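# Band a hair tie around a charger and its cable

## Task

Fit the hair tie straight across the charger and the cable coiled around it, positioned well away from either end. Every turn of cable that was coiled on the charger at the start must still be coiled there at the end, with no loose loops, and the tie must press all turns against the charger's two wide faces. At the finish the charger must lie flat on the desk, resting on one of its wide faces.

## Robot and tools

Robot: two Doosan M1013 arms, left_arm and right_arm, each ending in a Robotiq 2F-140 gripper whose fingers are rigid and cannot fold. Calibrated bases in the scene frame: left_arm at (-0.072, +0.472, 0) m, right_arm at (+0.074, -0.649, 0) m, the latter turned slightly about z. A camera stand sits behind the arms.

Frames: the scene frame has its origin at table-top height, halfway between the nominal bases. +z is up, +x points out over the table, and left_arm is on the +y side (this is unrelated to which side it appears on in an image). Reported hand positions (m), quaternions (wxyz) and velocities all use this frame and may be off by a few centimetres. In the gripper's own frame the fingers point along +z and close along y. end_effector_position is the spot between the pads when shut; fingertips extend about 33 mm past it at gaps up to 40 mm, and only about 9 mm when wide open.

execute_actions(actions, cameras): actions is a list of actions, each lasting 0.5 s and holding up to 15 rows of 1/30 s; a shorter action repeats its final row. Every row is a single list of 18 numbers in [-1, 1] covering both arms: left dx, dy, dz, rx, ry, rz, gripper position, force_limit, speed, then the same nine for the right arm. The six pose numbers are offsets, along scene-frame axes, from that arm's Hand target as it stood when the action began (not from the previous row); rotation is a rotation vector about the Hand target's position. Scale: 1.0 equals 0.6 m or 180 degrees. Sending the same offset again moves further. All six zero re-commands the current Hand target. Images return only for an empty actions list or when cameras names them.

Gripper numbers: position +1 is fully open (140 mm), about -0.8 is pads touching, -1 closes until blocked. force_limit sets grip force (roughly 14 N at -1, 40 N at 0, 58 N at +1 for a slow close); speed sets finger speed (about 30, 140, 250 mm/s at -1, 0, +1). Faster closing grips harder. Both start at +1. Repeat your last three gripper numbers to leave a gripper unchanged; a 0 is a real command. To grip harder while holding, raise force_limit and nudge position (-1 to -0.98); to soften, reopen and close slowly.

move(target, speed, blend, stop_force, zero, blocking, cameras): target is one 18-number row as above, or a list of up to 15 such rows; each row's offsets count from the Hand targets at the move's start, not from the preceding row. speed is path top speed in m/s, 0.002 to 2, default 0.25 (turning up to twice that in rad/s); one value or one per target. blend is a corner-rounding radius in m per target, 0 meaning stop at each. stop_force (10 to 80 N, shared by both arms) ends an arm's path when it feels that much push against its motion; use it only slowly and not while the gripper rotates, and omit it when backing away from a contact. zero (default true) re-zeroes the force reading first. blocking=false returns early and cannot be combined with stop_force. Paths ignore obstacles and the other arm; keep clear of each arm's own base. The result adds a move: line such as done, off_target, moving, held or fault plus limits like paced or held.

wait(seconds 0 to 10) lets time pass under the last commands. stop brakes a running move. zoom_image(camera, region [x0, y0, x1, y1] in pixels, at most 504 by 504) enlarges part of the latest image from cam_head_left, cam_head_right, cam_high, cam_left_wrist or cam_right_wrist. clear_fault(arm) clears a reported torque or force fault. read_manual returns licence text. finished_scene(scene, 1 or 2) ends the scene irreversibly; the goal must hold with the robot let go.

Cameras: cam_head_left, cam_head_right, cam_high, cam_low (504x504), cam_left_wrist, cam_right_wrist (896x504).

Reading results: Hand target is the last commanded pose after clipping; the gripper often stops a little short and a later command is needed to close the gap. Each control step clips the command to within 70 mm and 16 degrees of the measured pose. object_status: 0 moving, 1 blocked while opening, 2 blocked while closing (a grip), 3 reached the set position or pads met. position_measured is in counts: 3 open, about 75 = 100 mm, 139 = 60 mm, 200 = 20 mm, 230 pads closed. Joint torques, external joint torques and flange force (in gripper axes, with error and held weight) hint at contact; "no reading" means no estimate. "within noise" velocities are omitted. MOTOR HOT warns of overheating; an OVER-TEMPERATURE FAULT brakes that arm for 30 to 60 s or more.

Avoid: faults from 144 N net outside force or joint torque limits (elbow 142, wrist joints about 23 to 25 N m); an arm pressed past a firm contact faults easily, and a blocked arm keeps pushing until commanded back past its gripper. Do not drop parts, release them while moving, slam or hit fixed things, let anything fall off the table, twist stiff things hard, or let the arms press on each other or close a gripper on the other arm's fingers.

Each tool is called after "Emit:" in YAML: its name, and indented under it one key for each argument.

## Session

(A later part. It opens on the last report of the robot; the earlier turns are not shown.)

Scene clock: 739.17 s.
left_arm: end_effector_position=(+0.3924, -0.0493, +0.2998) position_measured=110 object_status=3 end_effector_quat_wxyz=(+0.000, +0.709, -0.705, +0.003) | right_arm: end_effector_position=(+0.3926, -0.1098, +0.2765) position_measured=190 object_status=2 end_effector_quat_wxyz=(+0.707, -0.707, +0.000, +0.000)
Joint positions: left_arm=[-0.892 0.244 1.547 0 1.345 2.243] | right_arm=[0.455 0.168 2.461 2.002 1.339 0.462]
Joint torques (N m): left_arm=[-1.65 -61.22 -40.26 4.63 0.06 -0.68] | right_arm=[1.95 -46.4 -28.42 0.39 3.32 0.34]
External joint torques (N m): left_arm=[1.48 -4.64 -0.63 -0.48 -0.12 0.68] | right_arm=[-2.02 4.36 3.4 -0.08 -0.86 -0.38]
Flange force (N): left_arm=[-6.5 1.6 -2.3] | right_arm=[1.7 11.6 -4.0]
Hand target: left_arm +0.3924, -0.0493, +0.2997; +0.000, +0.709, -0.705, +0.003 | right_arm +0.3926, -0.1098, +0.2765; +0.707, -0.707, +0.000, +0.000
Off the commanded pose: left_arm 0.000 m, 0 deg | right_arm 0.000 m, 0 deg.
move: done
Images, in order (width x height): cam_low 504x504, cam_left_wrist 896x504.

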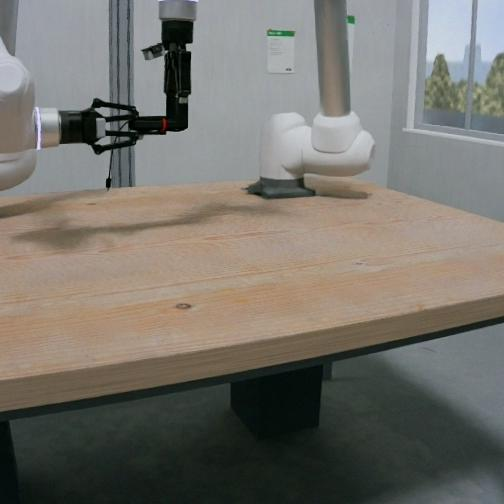

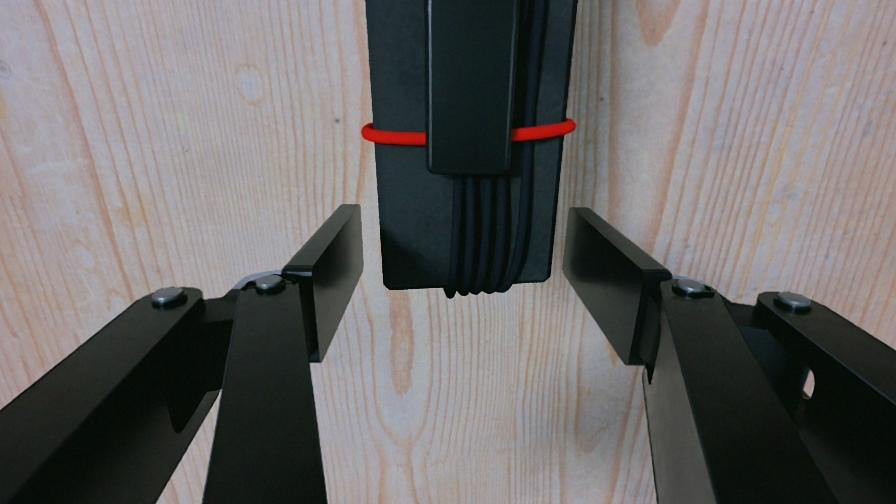

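Emit:
move:
  target:
    - [0,-0.005,-0.015,0,0,0,0.15,0.25,-1,0,0,0,0,0,0,-0.98,1,-1]
    - [0,-0.005,-0.015,0,0,0,-1,0.3,-1,0,0,0,0,0,0,-0.98,1,-1]
  speed: 0.05
  cameras: ["cam_left_wrist","cam_low"]

Scene clock: 753.53 s.
left_arm: end_effector_position=(+0.3924, -0.0523, +0.2907) position_measured=133 object_status=0 end_effector_quat_wxyz=(+0.000, +0.709, -0.705, +0.003) | right_arm: end_effector_position=(+0.3927, -0.1098, +0.2765) position_measured=190 object_status=2 end_effector_quat_wxyz=(+0.707, -0.707, +0.000, +0.000)
Joint positions: left_arm=[-0.895 0.251 1.555 0 1.331 2.241] | right_arm=[0.455 0.168 2.461 2.002 1.339 0.462]
Joint torques (N m): left_arm=[-0.54 -58.02 -40.65 5.13 -1.7 -0.78] | right_arm=[4.85 -49.51 -29.42 -0.1 5.46 0.32]
External joint torques (N m): left_arm=[0.46 -8.27 -0.13 -0.98 1.64 0.78] | right_arm=[-4.88 7.32 4.18 0.41 -3 -0.37]
Flange force (N): left_arm=[-10.1 6.5 -6.2] | right_arm=[5.8 16.4 -5.9]
Hand target: left_arm +0.3924, -0.0523, +0.2907; +0.000, +0.709, -0.705, +0.003 | right_arm +0.3926, -0.1098, +0.2765; +0.707, -0.707, +0.000, +0.000
Off the commanded pose: left_arm 0.000 m, 0 deg | right_arm 0.000 m, 0 deg.
move: done
Images, in order (width x height): cam_low 504x504, cam_left_wrist 896x504.

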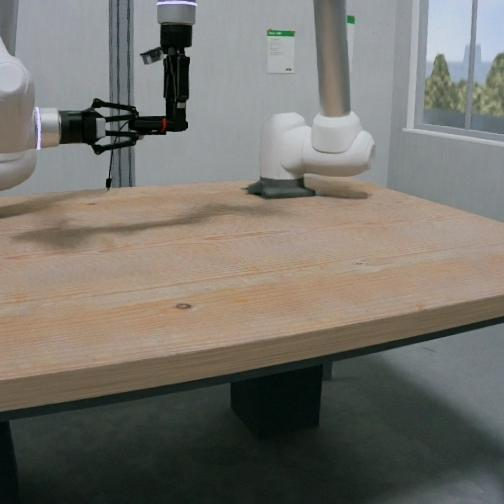

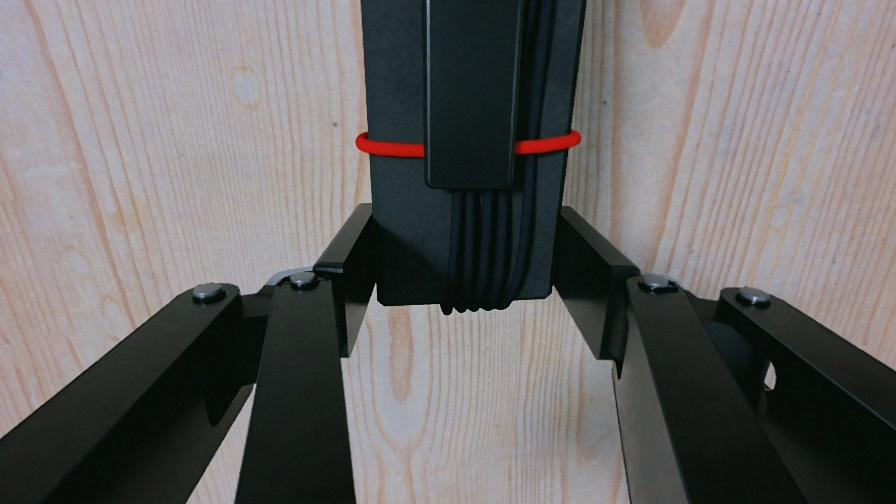

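Emit:
move:
  target:
    - [0,0,0,0,0,0,-0.98,0.6,-1,0,0,0,0,0,0,-0.98,1,-1]
    - [0,0,-0.25,0,0,0,-0.98,0.6,-1,0,0,-0.25,0,0,0,-0.98,1,-1]
  speed: 0.08
  cameras: ["cam_left_wrist","cam_low"]

Emit:
move:
  target:
    - [0,0,0,0,0,0,-0.98,0.6,-1,0,0,0,0,0,0,-0.15,0.2,-0.8]
    - [0,0,0,0,0,0,-0.98,0.6,-1,0,-0.3,0,0,0,0,-0.15,0.2,-0.8]
  speed: 0.08
  cameras: ["cam_left_wrist","cam_low","cam_high","cam_head_left"]

Scene clock: 760.90 s.
left_arm: end_effector_position=(+0.3924, -0.0523, +0.1408) position_measured=134 object_status=2 end_effector_quat_wxyz=(+0.000, +0.709, -0.705, +0.003) | right_arm: end_effector_position=(+0.3927, -0.1098, +0.1266) position_measured=190 object_status=2 end_effector_quat_wxyz=(+0.707, -0.707, +0.000, +0.000)
Joint positions: left_arm=[-0.895 0.337 1.726 0 1.072 2.241] | right_arm=[0.455 0.544 2.495 2.055 1.523 0.09]
Joint torques (N m): left_arm=[1.07 -56.78 -30.15 5.55 -0.09 -0.75] | right_arm=[2.94 -75.76 -12.5 -0.8 8.88 0.42]
External joint torques (N m): left_arm=[-1.1 -14.52 -6.87 -1.79 0.03 0.75] | right_arm=[-2.88 13.22 3.13 0.83 -6.14 -0.47]
Flange force (N): left_arm=[-4.8 4.8 -17.7] | right_arm=[3.2 28.7 -2.5]
Hand target: left_arm +0.3924, -0.0523, +0.1407; +0.000, +0.709, -0.705, +0.003 | right_arm +0.3926, -0.1098, +0.1265; +0.707, -0.707, +0.000, +0.000
Off the commanded pose: left_arm 0.000 m, 0 deg | right_arm 0.000 m, 0 deg.
move: done
Images, in order (width x height): cam_low 504x504, cam_left_wrist 896x504.

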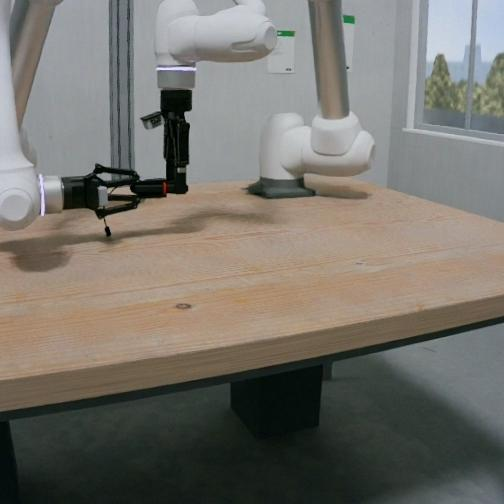

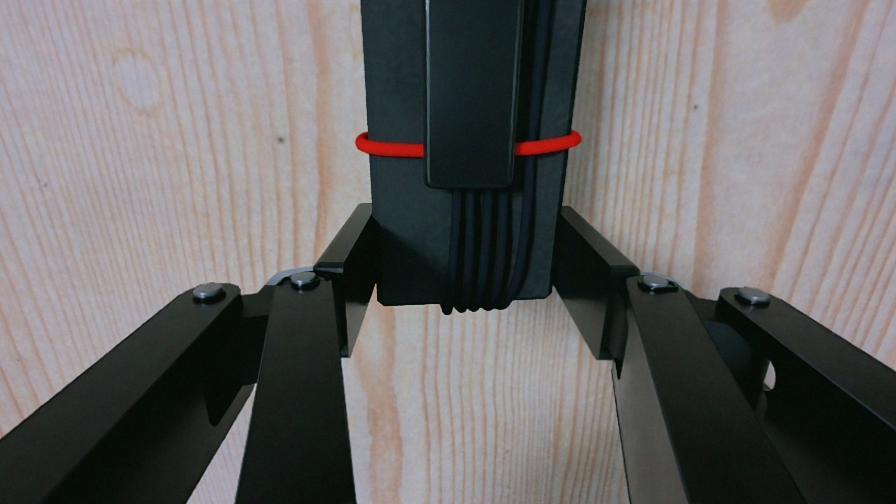

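Scene clock: 764.40 s.
left_arm: end_effector_position=(+0.3924, -0.0523, +0.1407) position_measured=134 object_status=2 end_effector_quat_wxyz=(+0.000, +0.709, -0.705, +0.003) | right_arm: end_effector_position=(+0.3926, -0.2897, +0.1265) position_measured=148 object_status=3 end_effector_quat_wxyz=(+0.707, -0.707, +0.000, +0.000)
Joint positions: left_arm=[-0.895 0.337 1.726 0 1.072 2.241] | right_arm=[-0.055 0.535 2.604 1.547 1.57 0.002]
Joint torques (N m): left_arm=[-1.6 -68.38 -38.49 4.14 -0.21 -0.64] | right_arm=[2.98 -59.76 -5.71 -0.45 2.7 0.34]
External joint torques (N m): left_arm=[1.57 -2.48 1.7 -0.4 0.16 0.64] | right_arm=[-2.92 3.09 1.55 0.44 0.04 -0.39]
Flange force (N): left_arm=[-7.2 2.1 -0.6] | right_arm=[-3.6 10.7 -8.1]
Hand target: left_arm +0.3924, -0.0523, +0.1407; +0.000, +0.709, -0.705, +0.003 | right_arm +0.3926, -0.2898, +0.1265; +0.707, -0.707, +0.000, +0.000
Off the commanded pose: left_arm 0.000 m, 0 deg | right_arm 0.000 m, 0 deg.
move: done
Images, in order (width x height): cam_head_left 504x504, cam_high 504x504, cam_low 504x504, cam_left_wrist 896x504.

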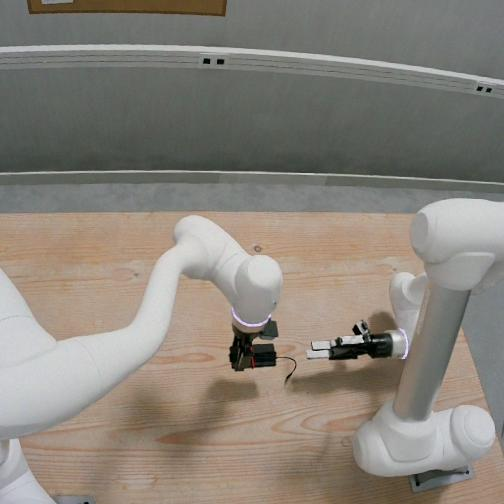

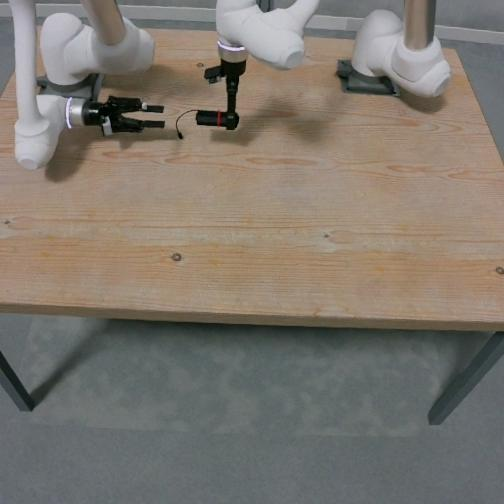

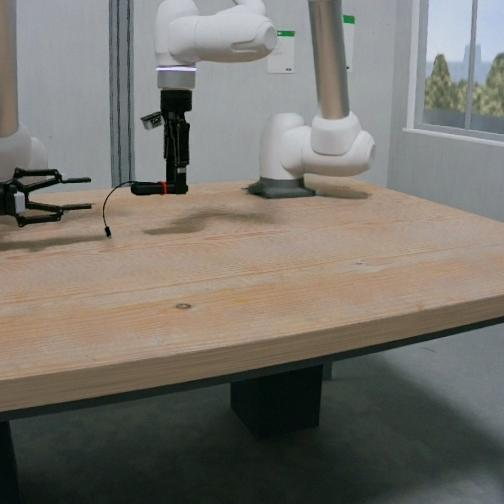

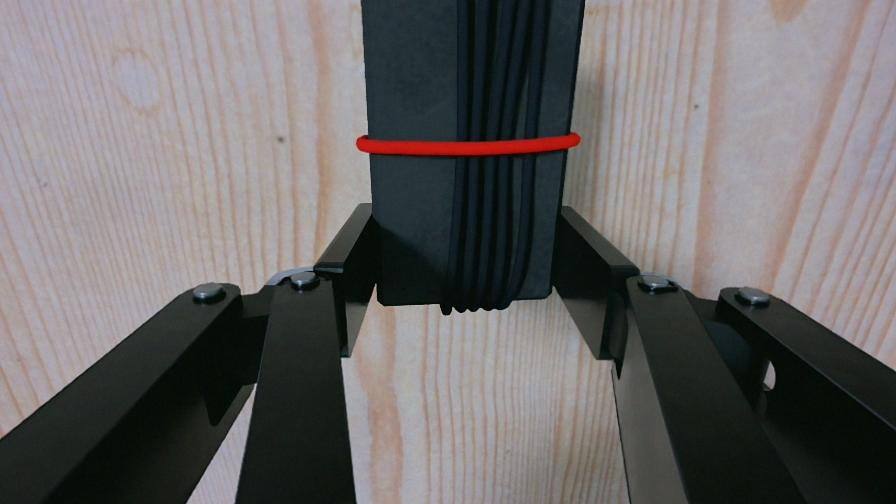

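Emit:
move:
  target: [0,0,-0.15,0,0,0,-0.98,0.6,-1,0,-0.05,0,0,0,0,-0.15,0.2,-0.8]
  speed: 0.1

Emit:
move:
  target: [0,0,-0.06,0,0,0,-0.98,0.6,-1,0,0,0,0,0,0,-0.15,0.2,-0.8]
  speed: 0.008
  stop_force: 10
  cameras: ["cam_left_wrist","cam_low"]

Scene clock: 775.47 s.
left_arm: end_effector_position=(+0.3924, -0.0523, +0.0508) position_measured=134 object_status=2 end_effector_quat_wxyz=(+0.000, +0.709, -0.705, +0.003) | right_arm: end_effector_position=(+0.3926, -0.3197, +0.1266) position_measured=148 object_status=3 end_effector_quat_wxyz=(+0.707, -0.707, +0.000, +0.000)
Joint positions: left_arm=[-0.895 0.417 1.799 0 0.92 2.241] | right_arm=[-0.149 0.535 2.606 1.453 1.57 0]
Joint torques (N m): left_arm=[-1.39 -72.66 -34.54 3.75 -0.19 -0.69] | right_arm=[0.97 -59.62 -5.31 -0.39 2.66 0.34]
External joint torques (N m): left_arm=[1.42 -2.52 1.09 -0.34 0.14 0.69] | right_arm=[-1.09 3.25 1.13 0.42 0.09 -0.39]
Flange force (N): left_arm=[-6.0 1.2 -2.0] | right_arm=[-3.0 11.2 -2.1]
Hand target: left_arm +0.3924, -0.0523, +0.0507; +0.000, +0.709, -0.705, +0.003 | right_arm +0.3926, -0.3198, +0.1265; +0.707, -0.707, +0.000, +0.000
Off the commanded pose: left_arm 0.000 m, 0 deg | right_arm 0.000 m, 0 deg.
move: done

Scene clock: 778.17 s.
left_arm: end_effector_position=(+0.3924, -0.0523, +0.0342) position_measured=134 object_status=2 end_effector_quat_wxyz=(+0.000, +0.709, -0.705, +0.003) | right_arm: end_effector_position=(+0.3926, -0.3198, +0.1265) position_measured=148 object_status=3 end_effector_quat_wxyz=(+0.707, -0.707, +0.000, +0.000)
Joint positions: left_arm=[-0.895 0.434 1.81 0 0.892 2.241] | right_arm=[-0.149 0.535 2.606 1.453 1.57 0]
Joint torques (N m): left_arm=[-2.49 -62.95 -28.92 3.71 -0.82 -0.67] | right_arm=[1.72 -59.59 -5.35 -0.39 2.67 0.28]
External joint torques (N m): left_arm=[2.8 -13.05 -3.68 -0.38 0.77 0.67] | right_arm=[-1.63 3.19 1.54 0.37 0.08 -0.33]
Flange force (N): left_arm=[-9.6 1.8 -17.2] | right_arm=[-3.8 10.8 -3.9]
Hand target: left_arm +0.3924, -0.0523, +0.0342; +0.000, +0.709, -0.705, +0.003 (not the last commanded pose) | right_arm +0.3926, -0.3198, +0.1265; +0.707, -0.707, +0.000, +0.000
Off the commanded pose: left_arm 0.019 m, 0 deg | right_arm 0.000 m, 0 deg.
move: contact (left_arm)
Images, in order (width x height): cam_low 504x504, cam_left_wrist 896x504.

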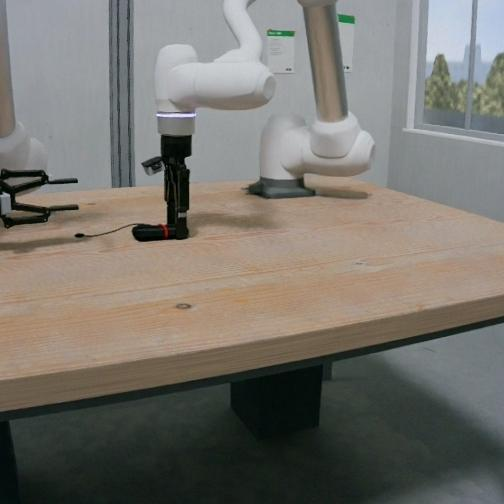

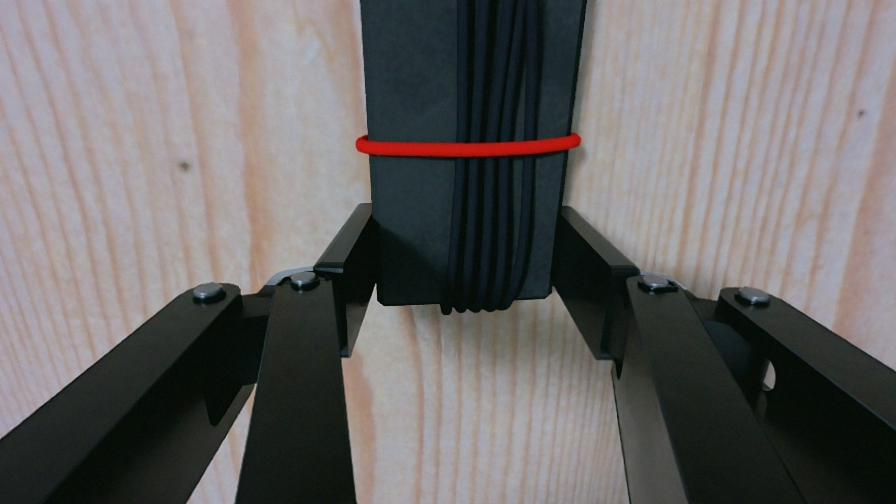

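Contact. Release and lift.

Emit:
move:
  target:
    - [0,0,0,0,0,0,0.15,0.25,-1,0,0,0,0,0,0,-0.15,0.2,-0.8]
    - [0,0,0.25,0,0,0,0.15,0.25,-1,0,0,0,0,0,0,-0.15,0.2,-0.8]
  speed: 0.1
  cameras: ["cam_left_wrist","cam_low"]

Emit:
zoom_image:
  camera: "cam_low"
  region: [60, 160, 260, 300]

Scene clock: 786.43 s.
left_arm: end_effector_position=(+0.3924, -0.0523, +0.1841) position_measured=110 object_status=3 end_effector_quat_wxyz=(+0.000, +0.709, -0.705, +0.003) | right_arm: end_effector_position=(+0.3926, -0.3198, +0.1265) position_measured=148 object_status=3 end_effector_quat_wxyz=(+0.707, -0.707, +0.000, +0.000)
Joint positions: left_arm=[-0.895 0.306 1.683 0 1.147 2.241] | right_arm=[-0.149 0.535 2.606 1.453 1.57 0]
Joint torques (N m): left_arm=[-1.36 -64.21 -38.26 4.34 -0.12 -0.65] | right_arm=[1.72 -59.23 -5.35 -0.39 2.67 0.35]
External joint torques (N m): left_arm=[1.32 -5.18 -0.1 -0.44 0.06 0.65] | right_arm=[-1.69 2.89 1.37 0.38 0.07 -0.39]
Flange force (N): left_arm=[-7.4 2.7 -3.7] | right_arm=[-3.6 10.1 -4.1]
Hand target: left_arm +0.3924, -0.0523, +0.1842; +0.000, +0.709, -0.705, +0.003 | right_arm +0.3926, -0.3198, +0.1265; +0.707, -0.707, +0.000, +0.000
Off the commanded pose: left_arm 0.000 m, 0 deg | right_arm 0.000 m, 0 deg.
move: done
Images, in order (width x height): cam_low 504x504, cam_left_wrist 896x504.

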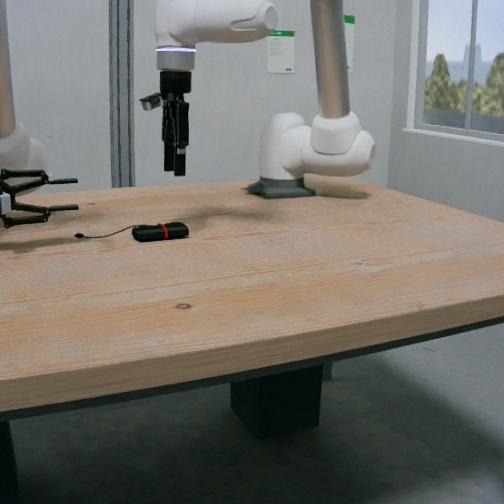

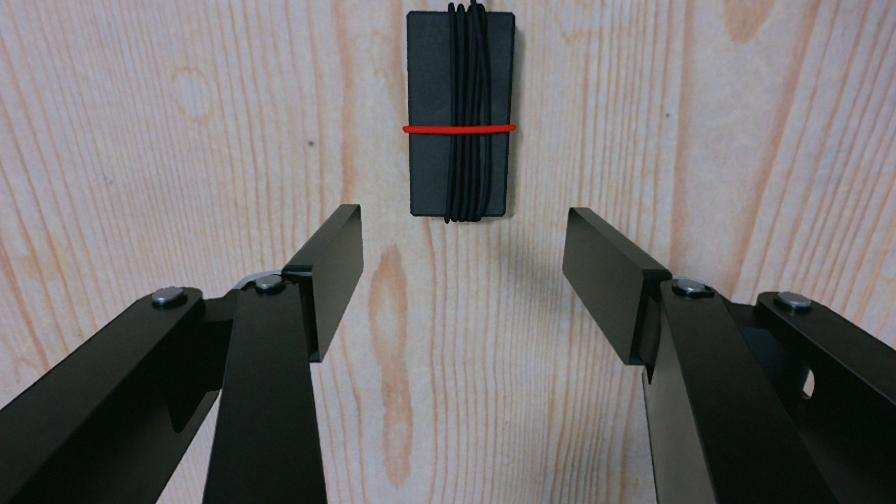

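Scaled by 2.520.

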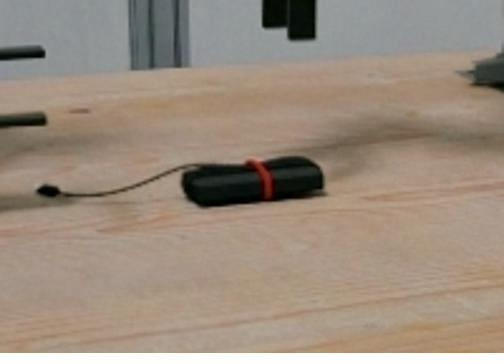

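Emit:
finished_scene:
  scene: 2

The scene is finished: the task was done.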